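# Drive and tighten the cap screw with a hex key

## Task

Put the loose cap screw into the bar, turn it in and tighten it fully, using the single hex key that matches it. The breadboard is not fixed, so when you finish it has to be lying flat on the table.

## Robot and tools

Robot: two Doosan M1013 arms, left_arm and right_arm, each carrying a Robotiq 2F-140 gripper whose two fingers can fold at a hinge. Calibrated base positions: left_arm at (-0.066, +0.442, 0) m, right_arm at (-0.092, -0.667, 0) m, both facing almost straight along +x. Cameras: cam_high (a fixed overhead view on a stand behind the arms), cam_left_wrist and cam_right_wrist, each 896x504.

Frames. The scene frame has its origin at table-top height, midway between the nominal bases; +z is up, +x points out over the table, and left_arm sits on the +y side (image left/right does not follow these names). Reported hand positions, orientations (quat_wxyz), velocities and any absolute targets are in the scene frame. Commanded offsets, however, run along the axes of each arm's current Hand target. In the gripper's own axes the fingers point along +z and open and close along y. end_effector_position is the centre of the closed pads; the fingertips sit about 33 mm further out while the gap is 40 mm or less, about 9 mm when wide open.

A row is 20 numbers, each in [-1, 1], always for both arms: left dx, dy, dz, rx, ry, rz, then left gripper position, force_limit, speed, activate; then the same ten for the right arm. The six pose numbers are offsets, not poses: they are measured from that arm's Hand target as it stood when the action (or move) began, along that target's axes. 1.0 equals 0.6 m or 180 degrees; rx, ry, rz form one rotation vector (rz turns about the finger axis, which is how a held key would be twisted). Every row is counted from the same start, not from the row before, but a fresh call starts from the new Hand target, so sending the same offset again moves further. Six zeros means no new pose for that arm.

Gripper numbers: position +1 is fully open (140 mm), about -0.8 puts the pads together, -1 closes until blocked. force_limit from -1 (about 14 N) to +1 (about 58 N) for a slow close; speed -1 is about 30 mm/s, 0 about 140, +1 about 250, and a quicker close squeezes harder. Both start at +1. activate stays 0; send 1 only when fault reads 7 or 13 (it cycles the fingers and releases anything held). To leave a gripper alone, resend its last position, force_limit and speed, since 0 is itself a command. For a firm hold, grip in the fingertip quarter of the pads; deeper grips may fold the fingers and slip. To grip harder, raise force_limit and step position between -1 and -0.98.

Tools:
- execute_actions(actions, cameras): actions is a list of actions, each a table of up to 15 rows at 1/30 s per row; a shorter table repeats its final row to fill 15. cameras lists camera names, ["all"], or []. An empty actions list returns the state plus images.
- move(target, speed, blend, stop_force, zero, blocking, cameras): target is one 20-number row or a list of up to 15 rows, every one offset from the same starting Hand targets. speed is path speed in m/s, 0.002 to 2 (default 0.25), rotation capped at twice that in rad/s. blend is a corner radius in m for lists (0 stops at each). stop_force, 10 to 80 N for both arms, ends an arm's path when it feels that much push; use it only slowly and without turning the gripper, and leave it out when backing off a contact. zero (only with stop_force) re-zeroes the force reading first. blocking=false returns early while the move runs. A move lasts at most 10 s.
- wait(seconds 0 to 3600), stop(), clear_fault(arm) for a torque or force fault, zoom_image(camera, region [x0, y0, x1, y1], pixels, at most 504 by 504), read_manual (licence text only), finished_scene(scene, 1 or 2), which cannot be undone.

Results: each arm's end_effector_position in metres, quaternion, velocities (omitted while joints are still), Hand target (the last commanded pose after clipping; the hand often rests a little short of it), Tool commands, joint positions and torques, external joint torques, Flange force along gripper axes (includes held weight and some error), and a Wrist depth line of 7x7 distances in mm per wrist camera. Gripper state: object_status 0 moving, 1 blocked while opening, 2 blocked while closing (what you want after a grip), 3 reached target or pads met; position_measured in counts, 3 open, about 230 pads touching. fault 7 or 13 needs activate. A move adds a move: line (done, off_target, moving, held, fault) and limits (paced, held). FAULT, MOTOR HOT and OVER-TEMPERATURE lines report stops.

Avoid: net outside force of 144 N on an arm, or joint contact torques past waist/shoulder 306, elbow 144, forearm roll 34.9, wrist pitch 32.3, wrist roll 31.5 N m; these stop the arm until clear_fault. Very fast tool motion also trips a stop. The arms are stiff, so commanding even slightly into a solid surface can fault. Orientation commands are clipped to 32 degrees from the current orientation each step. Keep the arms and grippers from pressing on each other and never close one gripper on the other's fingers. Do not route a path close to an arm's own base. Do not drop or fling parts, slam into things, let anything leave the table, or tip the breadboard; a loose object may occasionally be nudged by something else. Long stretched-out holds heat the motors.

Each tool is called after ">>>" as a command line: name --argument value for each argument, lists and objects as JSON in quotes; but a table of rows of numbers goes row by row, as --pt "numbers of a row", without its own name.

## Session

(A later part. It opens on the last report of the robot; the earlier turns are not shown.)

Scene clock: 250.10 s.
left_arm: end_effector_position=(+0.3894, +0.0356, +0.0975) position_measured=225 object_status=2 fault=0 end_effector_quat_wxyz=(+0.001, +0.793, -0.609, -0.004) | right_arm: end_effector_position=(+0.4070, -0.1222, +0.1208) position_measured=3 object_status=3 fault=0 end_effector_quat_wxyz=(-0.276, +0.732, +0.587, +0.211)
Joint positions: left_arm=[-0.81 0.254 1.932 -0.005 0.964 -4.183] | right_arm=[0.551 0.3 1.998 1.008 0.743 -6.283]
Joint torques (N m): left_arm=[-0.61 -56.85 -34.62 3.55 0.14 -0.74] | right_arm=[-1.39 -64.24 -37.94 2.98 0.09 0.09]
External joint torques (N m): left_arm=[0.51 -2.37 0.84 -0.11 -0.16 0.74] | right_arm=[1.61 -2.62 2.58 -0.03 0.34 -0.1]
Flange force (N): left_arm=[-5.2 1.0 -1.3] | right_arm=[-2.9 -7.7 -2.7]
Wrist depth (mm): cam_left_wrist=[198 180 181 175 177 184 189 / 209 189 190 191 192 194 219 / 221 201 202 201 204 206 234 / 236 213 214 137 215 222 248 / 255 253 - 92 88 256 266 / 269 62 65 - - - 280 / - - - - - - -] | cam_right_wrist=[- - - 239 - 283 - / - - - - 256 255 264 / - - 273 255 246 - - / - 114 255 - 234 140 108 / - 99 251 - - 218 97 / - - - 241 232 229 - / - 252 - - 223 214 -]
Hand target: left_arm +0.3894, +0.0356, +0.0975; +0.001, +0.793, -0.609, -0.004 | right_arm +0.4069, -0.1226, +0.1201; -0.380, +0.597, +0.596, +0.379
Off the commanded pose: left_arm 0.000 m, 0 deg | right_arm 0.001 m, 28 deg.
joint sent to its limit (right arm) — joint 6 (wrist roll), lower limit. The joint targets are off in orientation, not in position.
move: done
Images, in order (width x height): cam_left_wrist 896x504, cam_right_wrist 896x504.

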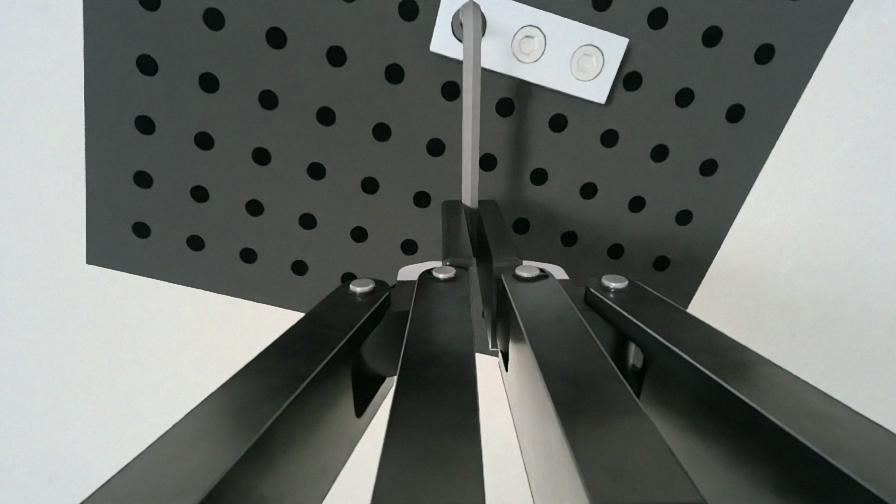

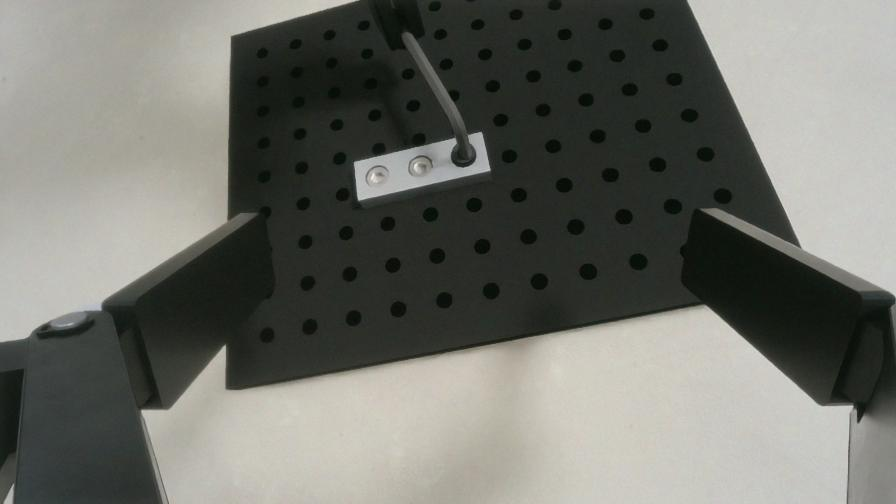

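>>> move --pt "0 0 -0.006 0 0 0 -1 1 -1 0 0 0 0 0 0 0 1 0 0 0" --pt "0.0055 0.0345 -0.006 0 0 -0.0833 -1 1 -1 0 0 0 0 0 0 0 1 0 0 0" --pt "0.0172 0.0667 -0.006 0 0 -0.1667 -1 1 -1 0 0 0 0 0 0 0 1 0 0 0" --speed 0.08 --cameras '["cam_right_wrist","cam_left_wrist"]'

>>> zoom_image --camera "cam_right_wrist" --region '[430, 110, 490, 180]'

>>> zoom_image --camera "cam_left_wrist" --region '[430, 0, 500, 60]'

Scene clock: 256.73 s.
left_arm: end_effector_position=(+0.3534, +0.0152, +0.1013) position_measured=225 object_status=2 fault=0 end_effector_quat_wxyz=(+0.000, +0.924, -0.382, -0.005) | right_arm: end_effector_position=(+0.4070, -0.1222, +0.1208) position_measured=3 object_status=3 fault=0 end_effector_quat_wxyz=(-0.276, +0.732, +0.587, +0.211)
Joint positions: left_arm=[-0.877 0.233 1.952 -0.006 0.965 -4.773] | right_arm=[0.551 0.3 1.998 1.008 0.743 -6.283]
Joint torques (N m): left_arm=[-0.64 -56.67 -35.34 3.53 0.34 -0.53] | right_arm=[-1.58 -64.26 -38 2.96 0.05 0.08]
External joint torques (N m): left_arm=[0.64 -0.82 1.51 -0.07 -0.37 0.53] | right_arm=[1.37 -2.25 2.59 0.01 0.37 -0.09]
Flange force (N): left_arm=[-4.0 -2.0 1.2] | right_arm=[-3.1 -7.0 -2.4]
Wrist depth (mm): cam_left_wrist=[183 183 184 178 185 186 209 / 193 193 195 193 192 197 202 / 229 204 207 204 207 209 236 / 244 245 219 137 218 251 253 / 260 259 - 92 87 260 269 / 274 62 65 - - - 286 / - - - - - - -] | cam_right_wrist=[399 - 213 - - 258 274 / 365 352 277 274 255 248 - / 349 - 268 258 - - 235 / 319 114 256 - - 130 108 / - 99 242 - 240 122 97 / - - - - 231 - - / - - - 246 - - -]
Hand target: left_arm +0.3535, +0.0152, +0.1013; +0.000, +0.924, -0.382, -0.005 | right_arm +0.4069, -0.1226, +0.1201; -0.380, +0.597, +0.596, +0.379
Off the commanded pose: left_arm 0.000 m, 0 deg | right_arm 0.001 m, 28 deg.
joint sent to its limit (right arm) — joint 6 (wrist roll), lower limit. The joint targets are off in orientation, not in position.
move: done
Images, in order (width x height): cam_left_wrist 896x504, cam_right_wrist 896x504.

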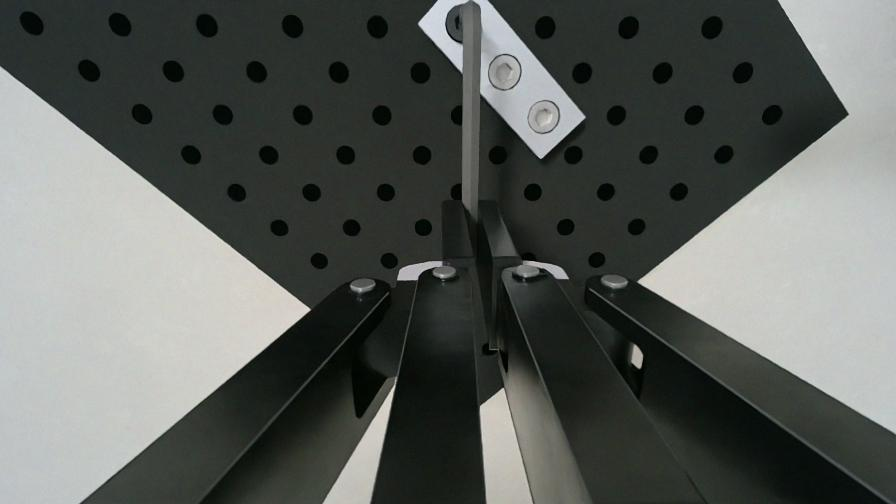

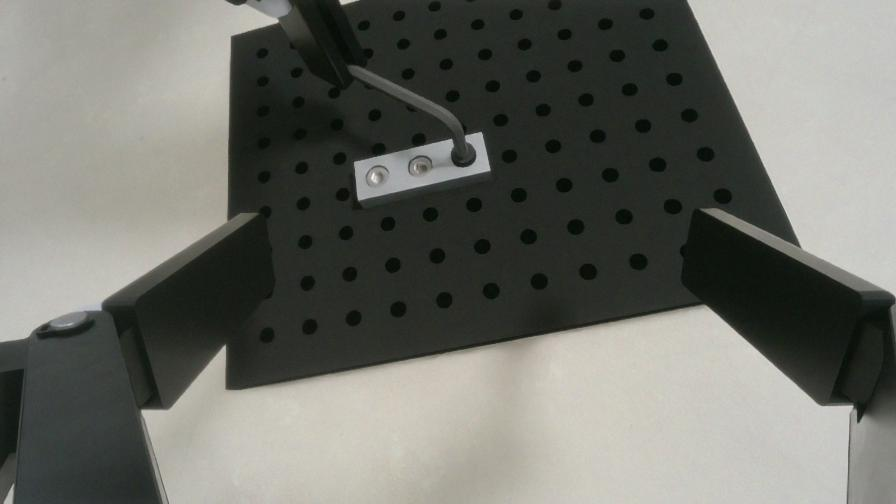

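Scaled by 7.200 from the camera's image (finer frame: 1280x720).

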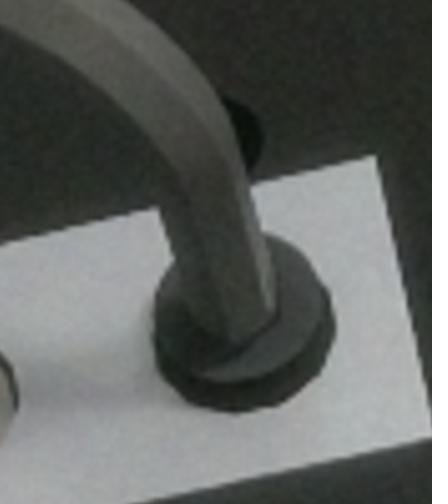

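Scaled by 7.200 from the camera's image (finer frame: 1280x720).

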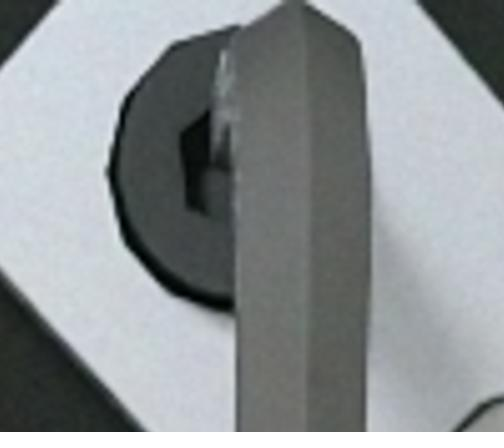

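>>> move --pt "0.0037 0.0247 0 0 0 -0.0667 -1 1 -1 0 0 0 0 0 0 0 1 0 0 0" --pt "0.0037 0.0247 0.013 0 0 -0.0667 -1 1 -1 0 0 0 0 0 0 0 1 0 0 0" --speed 0.01 --stop_force 10 --cameras '["cam_right_wrist","cam_left_wrist"]'

>>> zoom_image --camera "cam_right_wrist" --region '[430, 110, 490, 180]'

>>> zoom_image --camera "cam_left_wrist" --region '[430, 0, 500, 60]'

Scene clock: 270.73 s.
left_arm: end_effector_position=(+0.3450, +0.0037, +0.1013) position_measured=225 object_status=2 fault=0 end_effector_quat_wxyz=(+0.000, +0.958, -0.288, -0.005) | right_arm: end_effector_position=(+0.4070, -0.1222, +0.1208) position_measured=3 object_status=3 fault=0 end_effector_quat_wxyz=(-0.276, +0.732, +0.587, +0.211)
Joint positions: left_arm=[-0.9 0.236 1.947 -0.006 0.966 -4.996] | right_arm=[0.551 0.3 1.998 1.008 0.743 -6.283]
Joint torques (N m): left_arm=[-0.34 -56.78 -35.54 3.59 0.3 -0.52] | right_arm=[-1.29 -64.13 -38.07 2.98 0.08 0.05]
External joint torques (N m): left_arm=[0.42 -1.31 1.61 -0.11 -0.33 0.52] | right_arm=[1.59 -2.74 2.63 -0.03 0.36 -0.06]
Flange force (N): left_arm=[-4.5 -2.6 0.8] | right_arm=[-2.8 -7.9 -3.0]
Wrist depth (mm): cam_left_wrist=[183 183 184 179 185 188 210 / 217 194 194 194 194 197 222 / 231 227 205 204 208 208 233 / 244 245 218 136 219 248 251 / 261 262 - 92 88 260 267 / 277 62 65 - - - 283 / - - - - - - -] | cam_right_wrist=[- 354 205 - 271 260 - / 366 - 231 262 257 248 264 / 342 324 265 249 244 - - / - 134 262 - 228 130 102 / - 99 243 - 234 121 97 / - 265 254 237 231 - - / - - - 233 223 - -]
Hand target: left_arm +0.3450, +0.0037, +0.1013; +0.000, +0.958, -0.288, -0.005 (not the last commanded pose) | right_arm +0.4069, -0.1226, +0.1201; -0.380, +0.597, +0.596, +0.379
Off the commanded pose: left_arm 0.008 m, 1 deg | right_arm 0.001 m, 28 deg.
joint sent to its limit (right arm) — joint 6 (wrist roll), lower limit. The joint targets are off in orientation, not in position.
move: off_target (left_arm; path cut at 10 s); path passed 0 of 2 targets
Images, in order (width x height): cam_left_wrist 896x504, cam_right_wrist 896x504.

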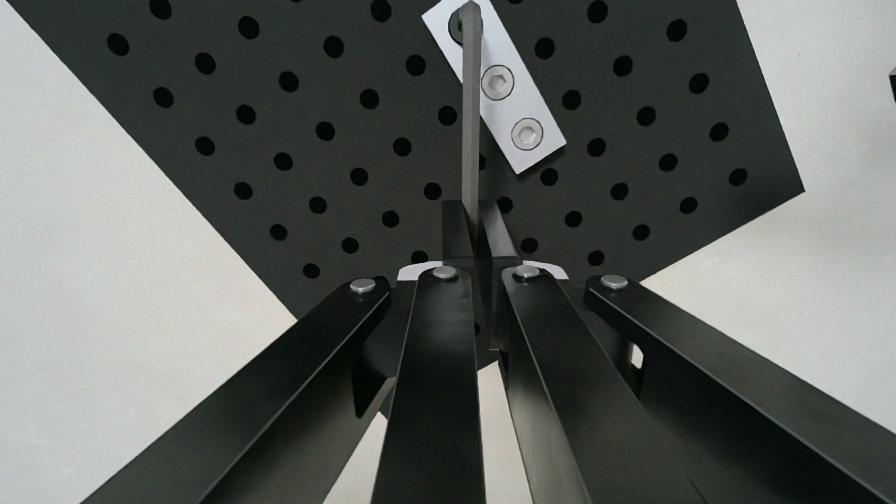

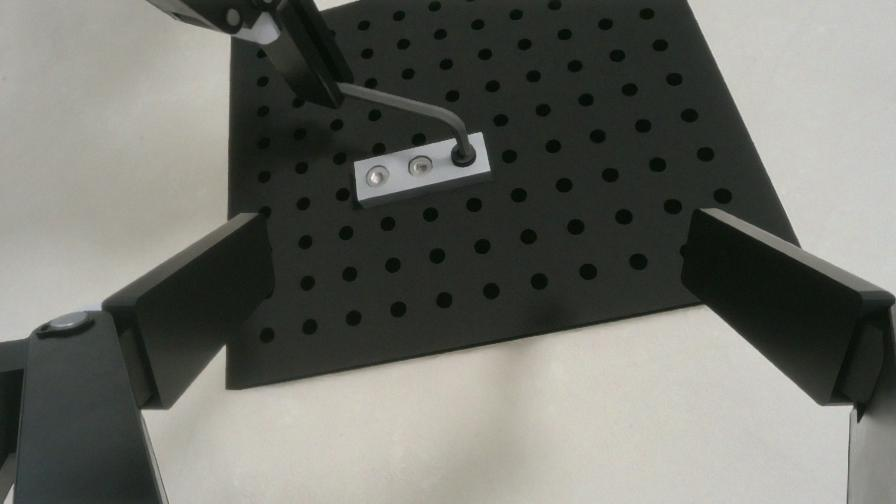

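Scaled by 7.200 from the camera's image (finer frame: 1280x720).

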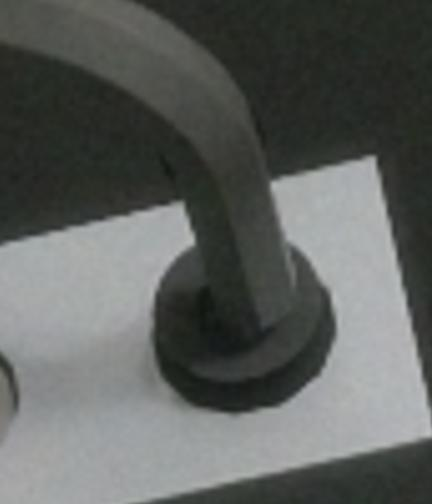

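Scaled by 7.200 from the camera's image (finer frame: 1280x720).

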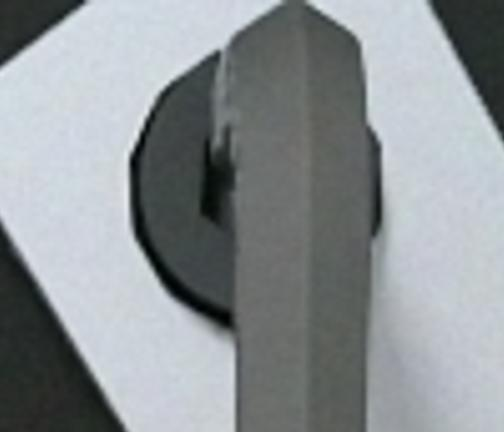

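>>> move --pt "-0.0012 0.0005 0 0 0 0 -1 1 -1 0 0 0 0 0 0 0 1 0 0 0" --pt "-0.0012 0.0005 0.0133 0 0 0 -1 1 -1 0 0 0 0 0 0 0 1 0 0 0" --speed 0.02 --stop_force 10 --cameras '["cam_right_wrist","cam_left_wrist"]'

>>> zoom_image --camera "cam_right_wrist" --region '[430, 110, 490, 180]'

>>> zoom_image --camera "cam_left_wrist" --region '[430, 0, 500, 60]'

Scene clock: 272.70 s.
left_arm: end_effector_position=(+0.3442, +0.0039, +0.0934) position_measured=225 object_status=2 fault=0 end_effector_quat_wxyz=(+0.000, +0.958, -0.288, -0.005) | right_arm: end_effector_position=(+0.4070, -0.1222, +0.1208) position_measured=3 object_status=3 fault=0 end_effector_quat_wxyz=(-0.276, +0.732, +0.587, +0.211)
Joint positions: left_arm=[-0.901 0.243 1.955 -0.006 0.951 -4.997] | right_arm=[0.551 0.3 1.998 1.008 0.743 -6.283]
Joint torques (N m): left_arm=[-0.9 -52.16 -30.79 3.31 1.14 -0.57] | right_arm=[-1.28 -64.46 -38.09 2.98 0.1 0.06]
External joint torques (N m): left_arm=[0.92 -5.86 -2.72 0.13 -1.17 0.57] | right_arm=[1.55 -2.62 2.59 -0.03 0.34 -0.07]
Flange force (N): left_arm=[-3.0 -3.2 -6.1] | right_arm=[-2.9 -7.6 -2.8]
Wrist depth (mm): cam_left_wrist=[176 176 179 172 177 178 203 / 207 188 187 185 186 188 212 / 222 200 199 197 199 200 225 / 237 237 211 136 210 219 242 / 254 251 - 92 87 252 259 / 271 62 65 - - - 274 / - - - - - - -] | cam_right_wrist=[- 160 197 - 263 279 - / - - 232 263 260 245 252 / - - - 246 - 233 247 / - 114 - 232 - 130 108 / - 99 242 - - 122 97 / - - - 246 - - - / - 255 - - - - -]
Hand target: left_arm +0.3442, +0.0039, +0.0934; +0.000, +0.958, -0.288, -0.005 | right_arm +0.4069, -0.1226, +0.1201; -0.380, +0.597, +0.596, +0.379
Off the commanded pose: left_arm 0.000 m, 0 deg | right_arm 0.001 m, 28 deg.
joint sent to its limit (right arm) — joint 6 (wrist roll), lower limit. The joint targets are off in orientation, not in position.
move: done
Images, in order (width x height): cam_left_wrist 896x504, cam_right_wrist 896x504.

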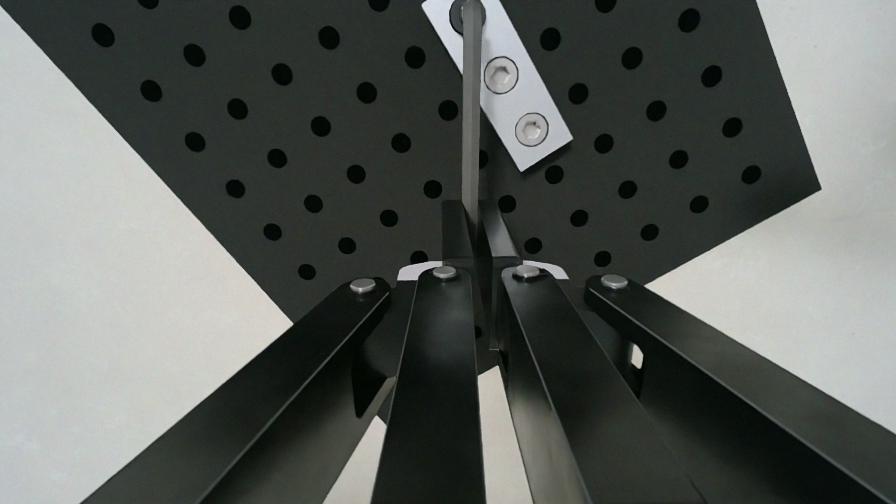

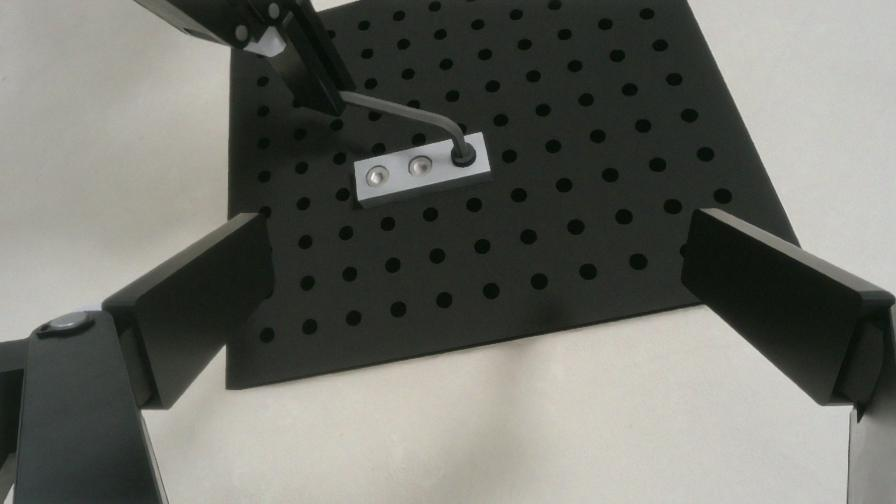

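Scaled by 7.200 from the camera's image (finer frame: 1280x720).

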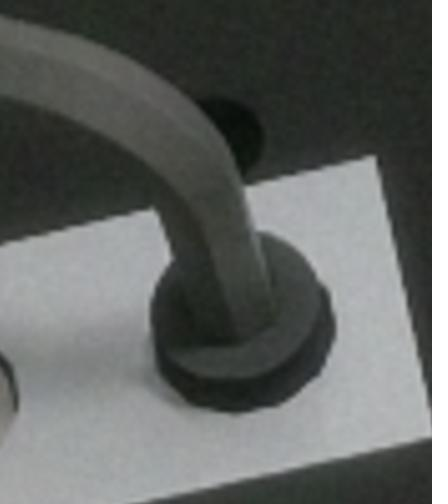

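Scaled by 7.200 from the camera's image (finer frame: 1280x720).

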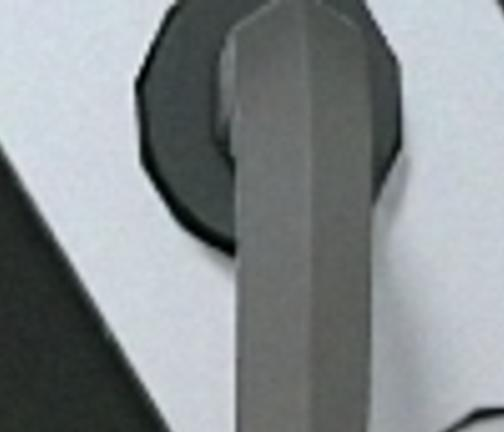

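>>> move --pt "0.0037 -0.0332 0.0 0 0 0.0833 -1 1 -1 0 0 0 0 0 0 0 1 0 0 0" --pt "0.0158 -0.0643 0 0 0 0.1667 -1 1 -1 0 0 0 0 0 0 0 1 0 0 0" --speed 0.05 --blend '[0.004,0]' --cameras '["cam_right_wrist","cam_left_wrist"]'

>>> zoom_image --camera "cam_right_wrist" --region '[430, 110, 490, 180]'

>>> zoom_image --camera "cam_left_wrist" --region '[430, 0, 500, 60]'

Scene clock: 279.17 s.
left_arm: end_effector_position=(+0.3734, +0.0308, +0.0932) position_measured=225 object_status=2 fault=0 end_effector_quat_wxyz=(+0.001, +0.850, -0.526, -0.005) | right_arm: end_effector_position=(+0.4070, -0.1222, +0.1208) position_measured=3 object_status=3 fault=0 end_effector_quat_wxyz=(-0.276, +0.732, +0.587, +0.211)
Joint positions: left_arm=[-0.835 0.246 1.952 -0.005 0.952 -4.407] | right_arm=[0.551 0.3 1.998 1.008 0.743 -6.283]
Joint torques (N m): left_arm=[-2.04 -54.47 -32.02 2.93 1.24 -0.19] | right_arm=[-1.22 -64.35 -37.82 2.97 0.04 0.04]
External joint torques (N m): left_arm=[2.03 -4.18 -1.59 0.49 -1.27 0.19] | right_arm=[1.49 -2.66 2.28 -0.01 0.39 -0.05]
Flange force (N): left_arm=[-4.4 -2.3 -3.2] | right_arm=[-2.4 -7.2 -2.9]
Wrist depth (mm): cam_left_wrist=[175 175 177 171 174 180 182 / 184 185 186 187 188 190 213 / 195 197 198 197 201 201 229 / 235 209 210 137 209 237 244 / 249 248 - 92 87 252 261 / 266 62 65 - - - 275 / - - - - - - -] | cam_right_wrist=[- 384 236 - 277 - 268 / - - - - 254 - 255 / 343 324 272 252 241 237 - / 320 134 251 - 231 140 - / - 99 243 231 222 131 97 / - - 255 245 - - 102 / - - 246 229 219 211 -]
Hand target: left_arm +0.3734, +0.0308, +0.0932; +0.001, +0.850, -0.526, -0.005 | right_arm +0.4069, -0.1226, +0.1201; -0.380, +0.597, +0.596, +0.379
Off the commanded pose: left_arm 0.000 m, 0 deg | right_arm 0.001 m, 28 deg.
joint sent to its limit (right arm) — joint 6 (wrist roll), lower limit. The joint targets are off in orientation, not in position.
move: done
Images, in order (width x height): cam_left_wrist 896x504, cam_right_wrist 896x504.

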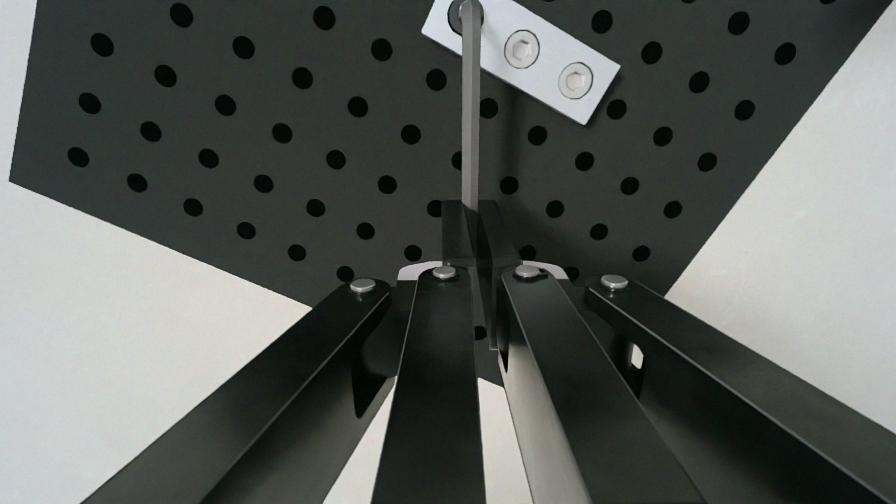

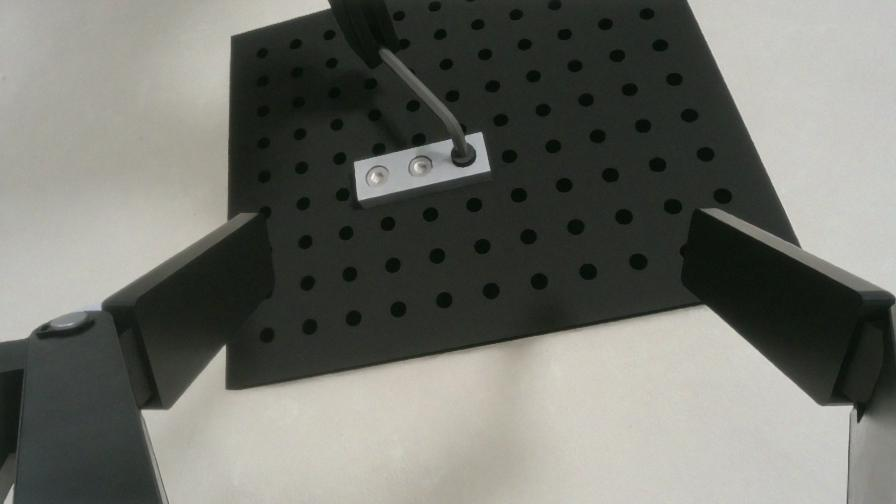

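Scaled by 7.200 from the camera's image (finer frame: 1280x720).

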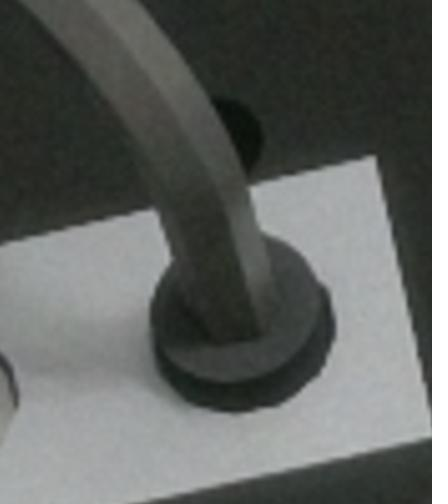

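Scaled by 7.200 from the camera's image (finer frame: 1280x720).

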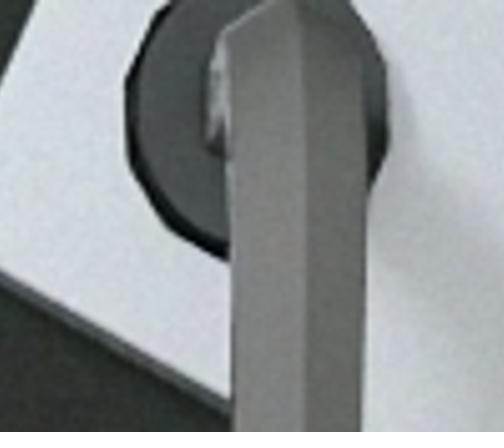

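>>> move --pt "0.0037 -0.0332 0.0001 0 0 0.0833 -1 1 -1 0 0 0 -0.5833 0 0 0 1 0 0 0" --pt "0.0158 -0.0644 0.0002 0 0 0.1667 -1 1 -1 0 0 0 -0.5833 0 0 0 1 0 0 0" --pt "0.0356 -0.0913 0.0003 0 0 0.25 -1 1 -1 0 0 0 -0.5833 0 0 0 1 0 0 0" --pt "0.0617 -0.1122 0.0003 0 0 0.3333 -1 1 -1 0 0 0 -0.5833 0 0 0 1 0 0 0" --pt "0.0923 -0.1256 0.0004 0 0 0.4167 -1 1 -1 0 0 0 -0.5833 0 0 0 1 0 0 0" --pt "0.1253 -0.1307 0.0005 0 0 0.5 -1 1 -1 0 0 0 -0.5833 0 0 0 1 0 0 0" --pt "0.1585 -0.127 0.0006 0 0 0.5833 -1 1 -1 0 0 0 -0.5833 0 0 0 1 0 0 0" --pt "0.1897 -0.1148 0.0007 0 0 0.6667 -1 1 -1 0 0 0 -0.5833 0 0 0 1 0 0 0" --pt "0.2166 -0.0951 0.0008 0 0 0.75 -1 1 -1 0 0 0 -0.5833 0 0 0 1 0 0 0" --pt "0.2375 -0.069 0.0009 0 0 0.8333 -1 1 -1 0 0 0 -0.5833 0 0 0 1 0 0 0" --pt "0.2509 -0.0384 0.001 0 0 0.9167 -1 1 -1 0 0 0 -0.5833 0 0 0 1 0 0 0" --pt "0.256 -0.0053 0.001 0 0 1 -1 1 -1 0 0 0 -0.5833 0 0 0 1 0 0 0" --speed 0.3 --blend '[0.003,0.003,0.003,0.003,0.003,0.003,0.003,0.003,0.003,0.003,0.003,0]' --cameras '["cam_right_wrist","cam_left_wrist"]'

>>> zoom_image --camera "cam_left_wrist" --region '[430, 0, 500, 60]'

Scene clock: 288.77 s.
left_arm: end_effector_position=(+0.4446, -0.1052, +0.0915) position_measured=225 object_status=2 fault=0 end_effector_quat_wxyz=(-0.005, +0.526, +0.850, -0.001) | right_arm: end_effector_position=(+0.4070, -0.4391, +0.2690) position_measured=3 object_status=3 fault=0 end_effector_quat_wxyz=(-0.304, +0.775, +0.513, +0.210)
Joint positions: left_arm=[-0.892 0.451 1.658 -0.005 1.041 -1.323] | right_arm=[-0.039 -0.001 2.059 0.806 1.255 -6.283]
Joint torques (N m): left_arm=[10.27 -66.2 -16.61 8.82 7.79 0.34] | right_arm=[-1.36 -37.34 -41.98 4.39 0.33 0.1]
External joint torques (N m): left_arm=[-10.2 -13.68 -18.81 -5.18 -7.73 -0.34] | right_arm=[1.22 -1.97 2.56 0.03 0.37 -0.11]
Flange force (N): left_arm=[-18.5 -9.3 -13.7] | right_arm=[-2.2 -6.9 1.9]
Wrist depth (mm): cam_left_wrist=[177 178 178 175 176 176 177 / 211 186 187 187 187 186 208 / 223 223 198 195 198 197 223 / 237 237 237 136 206 230 236 / 252 248 - 92 87 245 251 / 266 62 65 - - - 265 / - - - - - - -] | cam_right_wrist=[- - - - - - - / 649 - - - - 421 - / - 577 - - - 396 357 / - 114 - - - 130 109 / - 99 - 413 - 122 97 / - 454 - 389 - - 102 / - 431 395 - 355 - -]
Hand target: left_arm +0.4447, -0.1053, +0.0916; -0.005, +0.526, +0.850, -0.001 | right_arm +0.4070, -0.4397, +0.2683; -0.380, +0.597, +0.596, +0.379
Off the commanded pose: left_arm 0.000 m, 0 deg | right_arm 0.001 m, 31 deg.
joint sent to its limit (right arm) — joint 6 (wrist roll), lower limit. The joint targets are off in orientation, not in position.
move: off_target (right_arm)
Images, in order (width x height): cam_left_wrist 896x504, cam_right_wrist 896x504.

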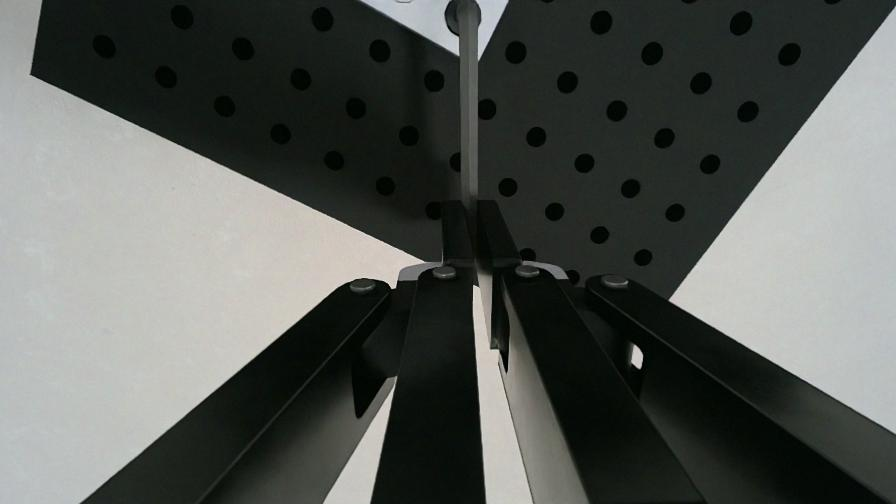

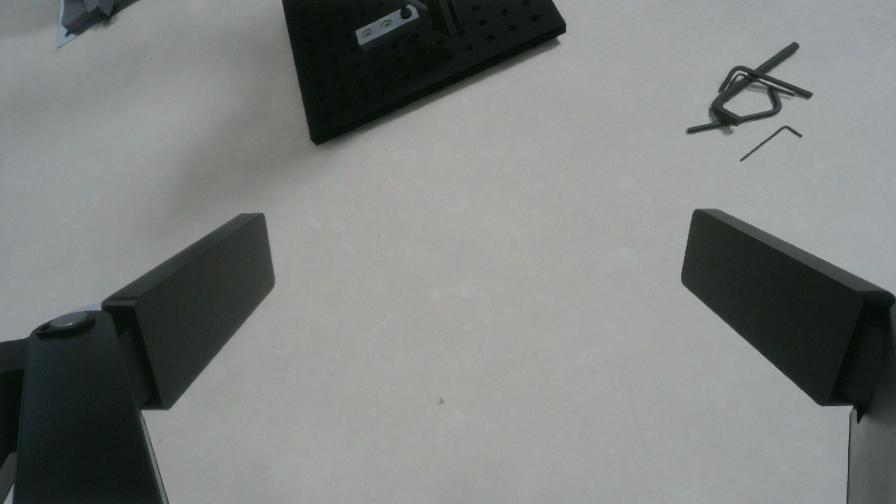

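Scaled by 7.200 from the camera's image (finer frame: 1280x720).

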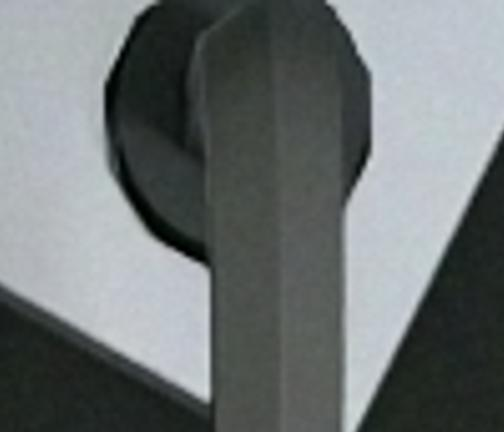

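>>> move --pt "0.003 -0.0337 -0.0003 0 0 0.0833 -1 1 -1 0 0 0 0 0 0 0 1 0 0 0" --pt "0.0151 -0.0649 -0.0002 0 0 0.1667 -1 1 -1 0 0 0 0 0 0 0 1 0 0 0" --pt "0.0348 -0.0918 -0.0001 0 0 0.25 -1 1 -1 0 0 0 0 0 0 0 1 0 0 0" --pt "0.0611 -0.1127 0 0 0 0.3333 -1 1 -1 0 0 0 0 0 0 0 1 0 0 0" --pt "0.0917 -0.1261 0.0001 0 0 0.4167 -1 1 -1 0 0 0 0 0 0 0 1 0 0 0" --pt "0.1249 -0.1312 0.0002 0 0 0.5 -1 1 -1 0 0 0 0 0 0 0 1 0 0 0" --pt "0.1583 -0.1275 0.0003 0 0 0.5833 -1 1 -1 0 0 0 0 0 0 0 1 0 0 0" --pt "0.1897 -0.1153 0.0004 0 0 0.6667 -1 1 -1 0 0 0 0 0 0 0 1 0 0 0" --pt "0.2168 -0.0956 0.0005 0 0 0.75 -1 1 -1 0 0 0 0 0 0 0 1 0 0 0" --pt "0.2378 -0.0694 0.0006 0 0 0.8333 -1 1 -1 0 0 0 0 0 0 0 1 0 0 0" --pt "0.2513 -0.0387 0.0007 0 0 0.9167 -1 1 -1 0 0 0 0 0 0 0 1 0 0 0" --pt "0.2565 -0.0055 0.0007 0 0 1 -1 1 -1 0 0 0 0 0 0 0 1 0 0 0" --pt "0.2528 0.0277 0.0008 0 0 -0.9167 -1 1 -1 0 0 0 0 0 0 0 1 0 0 0" --pt "0.2406 0.0589 0.0009 0 0 -0.8333 -1 1 -1 0 0 0 0 0 0 0 1 0 0 0" --speed 0.4 --blend '[0.003,0.003,0.003,0.003,0.003,0.003,0.003,0.003,0.003,0.003,0.003,0.003,0.003,0]' --cameras '["cam_left_wrist"]'

>>> zoom_image --camera "cam_left_wrist" --region '[430, 0, 500, 60]'

Scene clock: 295.87 s.
left_arm: end_effector_position=(+0.4119, +0.0397, +0.0917) position_measured=225 object_status=2 fault=0 end_effector_quat_wxyz=(-0.002, -0.685, +0.729, +0.004) | right_arm: end_effector_position=(+0.4070, -0.4391, +0.2690) position_measured=3 object_status=3 fault=0 end_effector_quat_wxyz=(-0.304, +0.775, +0.513, +0.210)
Joint positions: left_arm=[-0.78 0.28 1.91 -0.005 0.961 2.453] | right_arm=[-0.039 -0.001 2.059 0.806 1.255 -6.283]
Joint torques (N m): left_arm=[-9.69 -55.8 -33.05 0.01 -0.47 -0.12] | right_arm=[-1.33 -37.18 -41.95 4.45 0.31 0.13]
External joint torques (N m): left_arm=[9.73 -6.19 -0.7 3.42 0.46 0.12] | right_arm=[1.25 -2.08 2.57 -0.03 0.39 -0.14]
Flange force (N): left_arm=[-16.4 -4.3 -7.6] | right_arm=[-2.2 -7.1 1.8]
Wrist depth (mm): cam_left_wrist=[195 175 174 168 167 178 199 / 207 182 186 185 187 189 212 / 219 197 196 195 199 199 225 / 233 207 208 136 208 212 242 / 248 224 - 92 87 221 257 / 263 62 65 - - - 272 / - - - - - - -] | cam_right_wrist=[- - 604 - 482 - - / - - - - - - - / 652 - - 452 422 405 368 / - 114 475 - 405 130 348 / - 99 - 413 - 120 97 / - 456 - 394 - - - / - 437 - - - 326 -]
Hand target: left_arm +0.4119, +0.0397, +0.0917; +0.002, +0.685, -0.729, -0.004 | right_arm +0.4070, -0.4397, +0.2683; -0.380, +0.597, +0.596, +0.379
Off the commanded pose: left_arm 0.000 m, 0 deg | right_arm 0.001 m, 31 deg.
joint sent to its limit (right arm) — joint 6 (wrist roll), lower limit. The joint targets are off in orientation, not in position.
move: done

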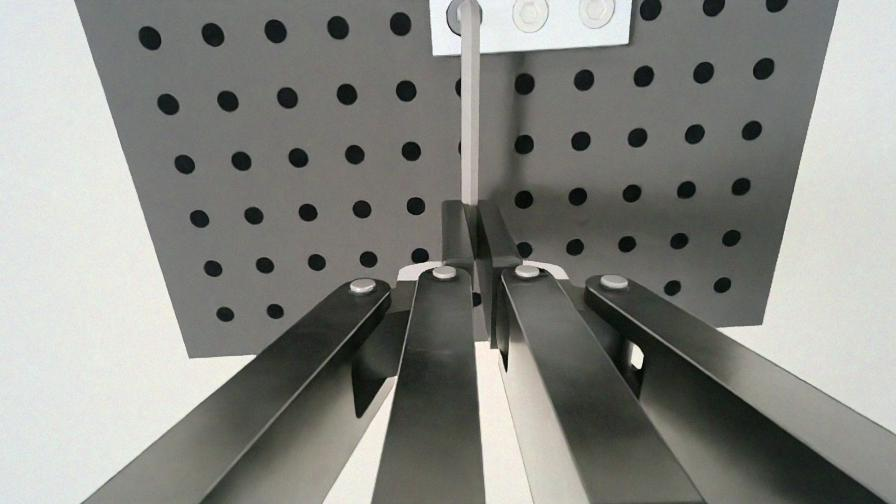

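Scaled by 7.200 from the camera's image (finer frame: 1280x720).

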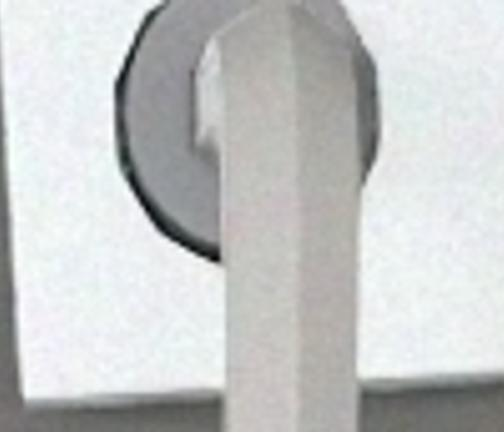

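>>> move --pt "0.0022 -0.0337 0.0 0 0 0.0833 -1 1 -1 0 0 0 0 0 0 0 1 0 0 0" --pt "0.0144 -0.0652 0.0001 0 0 0.1667 -1 1 -1 0 0 0 0 0 0 0 1 0 0 0" --pt "0.0343 -0.0922 0.0002 0 0 0.25 -1 1 -1 0 0 0 0 0 0 0 1 0 0 0" --pt "0.0607 -0.1134 0.0003 0 0 0.3333 -1 1 -1 0 0 0 0 0 0 0 1 0 0 0" --pt "0.0915 -0.1269 0.0003 0 0 0.4167 -1 1 -1 0 0 0 0 0 0 0 1 0 0 0" --pt "0.1249 -0.132 0.0004 0 0 0.5 -1 1 -1 0 0 0 0 0 0 0 1 0 0 0" --pt "0.1585 -0.1283 0.0005 0 0 0.5833 -1 1 -1 0 0 0 0 0 0 0 1 0 0 0" --pt "0.1901 -0.116 0.0006 0 0 0.6667 -1 1 -1 0 0 0 0 0 0 0 1 0 0 0" --pt "0.2174 -0.0962 0.0007 0 0 0.75 -1 1 -1 0 0 0 0 0 0 0 1 0 0 0" --pt "0.2385 -0.0699 0.0008 0 0 0.8333 -1 1 -1 0 0 0 0 0 0 0 1 0 0 0" --pt "0.2521 -0.039 0.0009 0 0 0.9167 -1 1 -1 0 0 0 0 0 0 0 1 0 0 0" --pt "0.2573 -0.0057 0.0009 0 0 1 -1 1 -1 0 0 0 0 0 0 0 1 0 0 0" --pt "0.2536 0.0277 0.001 0 0 -0.9167 -1 1 -1 0 0 0 0 0 0 0 1 0 0 0" --pt "0.2412 0.0591 0.0011 0 0 -0.8333 -1 1 -1 0 0 0 0 0 0 0 1 0 0 0" --speed 0.4 --blend '[0.003,0.003,0.003,0.003,0.003,0.003,0.003,0.003,0.003,0.003,0.003,0.003,0.003,0]' --cameras '["cam_left_wrist","cam_right_wrist"]'

>>> zoom_image --camera "cam_left_wrist" --region '[430, 0, 500, 60]'

Scene clock: 302.03 s.
left_arm: end_effector_position=(+0.3676, -0.1025, +0.0910) position_measured=225 object_status=2 fault=0 end_effector_quat_wxyz=(-0.003, +0.881, +0.473, -0.003) | right_arm: end_effector_position=(+0.4070, -0.4391, +0.2690) position_measured=3 object_status=3 fault=0 end_effector_quat_wxyz=(-0.304, +0.775, +0.513, +0.210)
Joint positions: left_arm=[-0.973 0.379 1.769 -0.006 1.001 5.927] | right_arm=[-0.039 -0.001 2.059 0.806 1.255 -6.283]
Joint torques (N m): left_arm=[4.09 -68.81 -33.18 5.4 0.89 -0.5] | right_arm=[-1.55 -36.86 -42.03 4.41 0.43 0.1]
External joint torques (N m): left_arm=[-4.02 -3.52 -1.41 -1.81 -0.86 0.5] | right_arm=[1.71 -2.37 2.75 -0.01 0.28 -0.11]
Flange force (N): left_arm=[-4.0 -4.2 -2.8] | right_arm=[-1.8 -8.0 2.6]
Wrist depth (mm): cam_left_wrist=[177 177 174 166 175 176 177 / 211 186 184 183 186 185 210 / 223 198 197 194 196 222 220 / 237 234 209 136 230 234 235 / 252 249 - 92 87 245 251 / 270 62 65 - - - 264 / - - - - - - -] | cam_right_wrist=[- - 431 485 518 - - / - 600 533 - - 406 - / - 571 517 - 437 417 - / 596 114 471 458 387 130 - / - 106 449 - 386 140 97 / - - 435 - 365 344 - / - - - - - - -]
Hand target: left_arm +0.3676, -0.1025, +0.0910; -0.003, +0.881, +0.473, -0.003 | right_arm +0.4070, -0.4397, +0.2683; -0.380, +0.597, +0.596, +0.379
Off the commanded pose: left_arm 0.000 m, 0 deg | right_arm 0.001 m, 31 deg.
joint sent to its limit (right arm) — joint 6 (wrist roll), lower limit. The joint targets are off in orientation, not in position.
move: done

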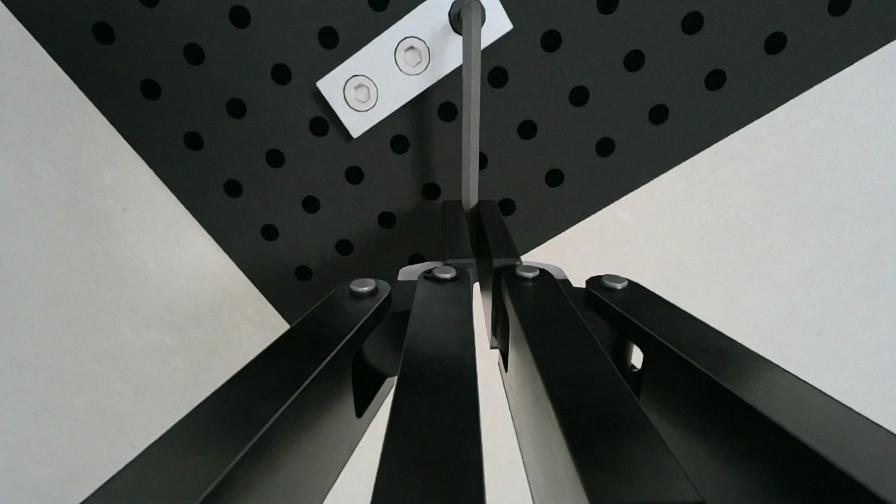

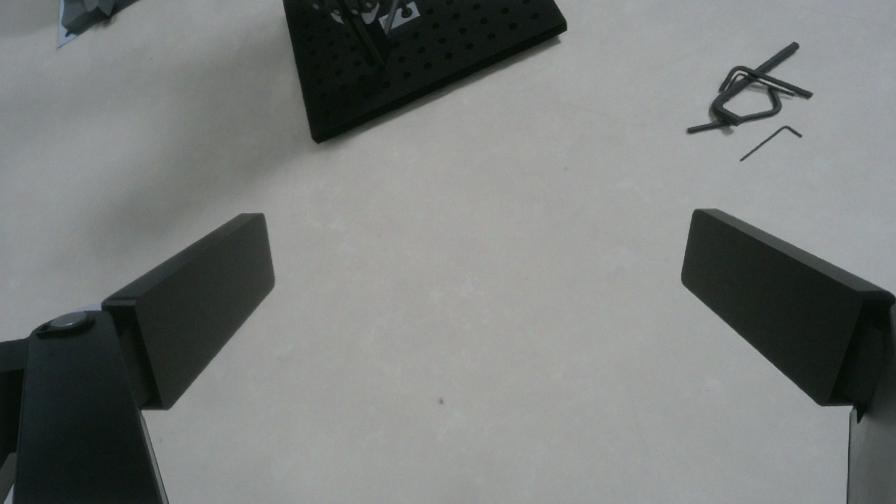

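Scaled by 7.200 from the camera's image (finer frame: 1280x720).

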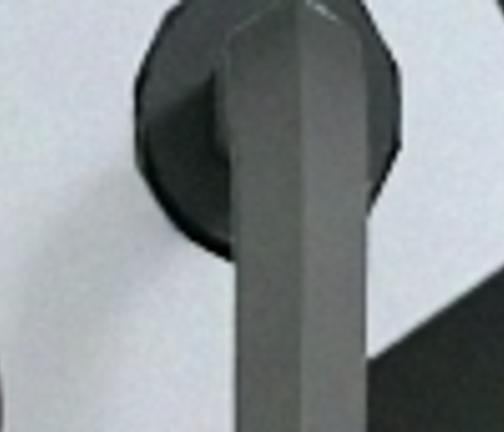

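>>> move --pt "0 0 -0.05 0 0 0 -1 1 -1 0 0 0 0 0 0 0 1 0 0 0" --pt "0.0624 -0.1127 -0.0667 0 0 -0.8333 -1 1 -1 0 0 0 0 0 0 0 1 0 0 0" --pt "0.0624 -0.1127 -0.0667 0 0 0.3333 -1 1 -1 0 0 0 0 0 0 0 1 0 0 0" --pt "0.0624 -0.1127 -0.0667 0 0 -0.5 -1 1 -1 0 0 0 0 0 0 0 1 0 0 0" --pt "0.0624 -0.1127 -0.0667 0 0 0.6667 -1 1 -1 0 0 0 0 0 0 0 1 0 0 0" --pt "0.0624 -0.1127 -0.0667 0 0 0.3333 -1 1 -1 0 0 0 0 0 0 0 1 0 0 0" --pt "0.0624 -0.1127 -0.02 0 0 0.3333 -1 1 -1 0 0 0 0 0 0 0 1 0 0 0" --speed '[0.15,1.4,1.4,1.4,1.4,1.2,0.1]' --blend '[0.002,0.03,0.03,0.03,0.03,0,0]' --cameras '["cam_left_wrist"]'

>>> zoom_image --camera "cam_left_wrist" --region '[430, 0, 500, 60]'

Scene clock: 310.07 s.
left_arm: end_effector_position=(+0.3321, -0.0340, +0.1036) position_measured=225 object_status=2 fault=0 end_effector_quat_wxyz=(-0.001, +1.000, -0.031, -0.004) | right_arm: end_effector_position=(+0.4070, -0.4391, +0.2690) position_measured=3 object_status=3 fault=0 end_effector_quat_wxyz=(-0.304, +0.775, +0.513, +0.210)
Joint positions: left_arm=[-0.955 0.262 1.908 -0.006 0.979 -5.574] | right_arm=[-0.039 -0.001 2.059 0.806 1.255 -6.283]
Joint torques (N m): left_arm=[-0.49 -59.93 -35.87 3.51 0.35 -0.58] | right_arm=[-1.13 -37.55 -41.92 4.4 0.39 0.05]
External joint torques (N m): left_arm=[0.4 -0.46 1.66 0.02 -0.37 0.58] | right_arm=[1.16 -1.86 2.44 0.02 0.31 -0.07]
Flange force (N): left_arm=[-1.5 -3.9 1.7] | right_arm=[-2.0 -6.6 1.9]
Wrist depth (mm): cam_left_wrist=[210 187 187 183 186 205 211 / 221 197 197 193 198 217 223 / 236 209 209 207 209 233 236 / 250 228 222 137 219 248 251 / 266 263 - 92 88 260 267 / 286 62 65 - - - 286 / - - - - - - -] | cam_right_wrist=[- - 520 - 487 439 404 / 668 - 544 491 - 427 372 / 668 - 535 455 425 395 358 / - 114 - - 421 130 108 / - 99 - - 389 122 97 / - - 434 - - - - / - - - - - - -]
Hand target: left_arm +0.3321, -0.0340, +0.1036; -0.001, +1.000, -0.031, -0.004 | right_arm +0.4070, -0.4397, +0.2683; -0.380, +0.597, +0.596, +0.379
Off the commanded pose: left_arm 0.000 m, 0 deg | right_arm 0.001 m, 31 deg.
joint sent to its limit (right arm) — joint 6 (wrist roll), lower limit. The joint targets are off in orientation, not in position.
move: done; limits=paced

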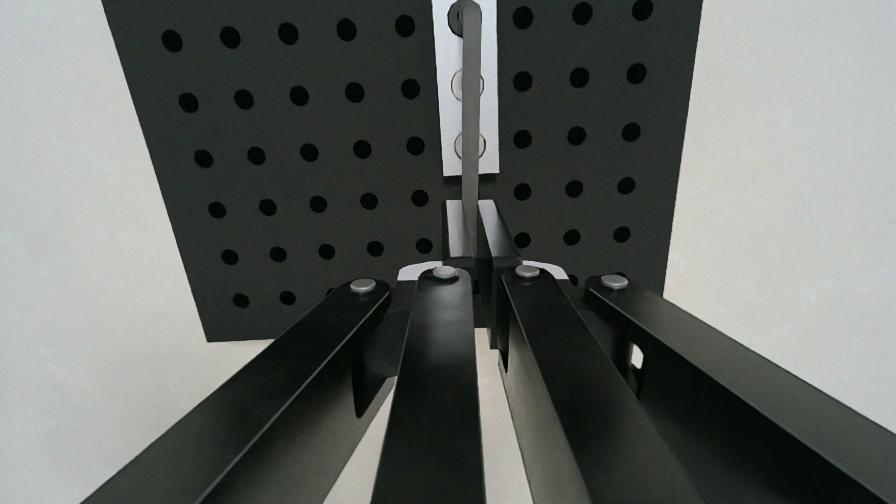

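Scaled by 7.200 from the camera's image (finer frame: 1280x720).

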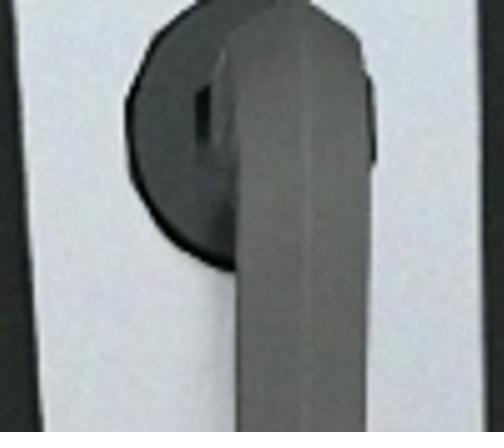

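>>> move --pt "0.0012 -0.0009 0.008 0 0 0 -1 1 -1 0 0 0 0 0 0 0 1 0 0 0" --pt "0.0012 -0.0009 0.0207 0 0 0 -1 1 -1 0 0 0 0 0 0 0 1 0 0 0" --speed 0.02 --stop_force 10 --cameras '["cam_left_wrist"]'

>>> zoom_image --camera "cam_left_wrist" --region '[430, 0, 500, 60]'

Scene clock: 312.20 s.
left_arm: end_effector_position=(+0.3327, -0.0335, +0.0911) position_measured=225 object_status=2 fault=0 end_effector_quat_wxyz=(-0.001, +1.000, -0.031, -0.004) | right_arm: end_effector_position=(+0.4070, -0.4391, +0.2690) position_measured=3 object_status=3 fault=0 end_effector_quat_wxyz=(-0.304, +0.775, +0.513, +0.210)
Joint positions: left_arm=[-0.953 0.274 1.919 -0.006 0.957 -5.572] | right_arm=[-0.039 -0.001 2.059 0.806 1.255 -6.283]
Joint torques (N m): left_arm=[0.54 -55.61 -32.86 3.85 0.04 -0.53] | right_arm=[-1.15 -37.26 -41.85 4.44 0.38 0.08]
External joint torques (N m): left_arm=[-0.5 -5.84 -0.78 -0.38 -0.06 0.53] | right_arm=[1.08 -2.05 2.53 -0.03 0.32 -0.1]
Flange force (N): left_arm=[-4.6 -4.9 -6.3] | right_arm=[-2.3 -7.0 1.7]
Wrist depth (mm): cam_left_wrist=[196 176 175 172 176 180 199 / 210 185 185 181 186 190 210 / 222 196 196 194 197 217 223 / 237 211 210 137 207 234 237 / 253 246 - 92 87 247 253 / 271 62 65 - - - 268 / - - - - - - -] | cam_right_wrist=[- - - 474 - - 409 / - 600 562 484 - - 374 / 629 584 526 - - 403 - / - 114 - - - 130 - / - 99 435 404 374 130 97 / - - 427 394 354 344 - / - - 420 375 332 340 -]
Hand target: left_arm +0.3327, -0.0335, +0.0911; -0.001, +1.000, -0.031, -0.004 | right_arm +0.4070, -0.4397, +0.2683; -0.380, +0.597, +0.596, +0.379
Off the commanded pose: left_arm 0.000 m, 0 deg | right_arm 0.001 m, 31 deg.
joint sent to its limit (right arm) — joint 6 (wrist roll), lower limit. The joint targets are off in orientation, not in position.
move: done

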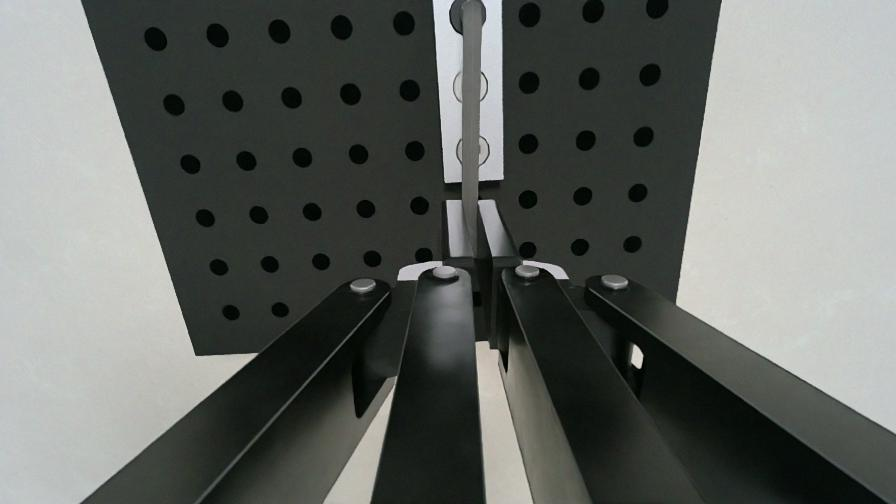

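Scaled by 7.200 from the camera's image (finer frame: 1280x720).

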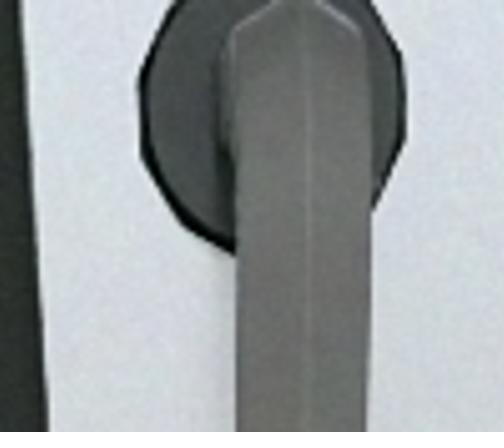

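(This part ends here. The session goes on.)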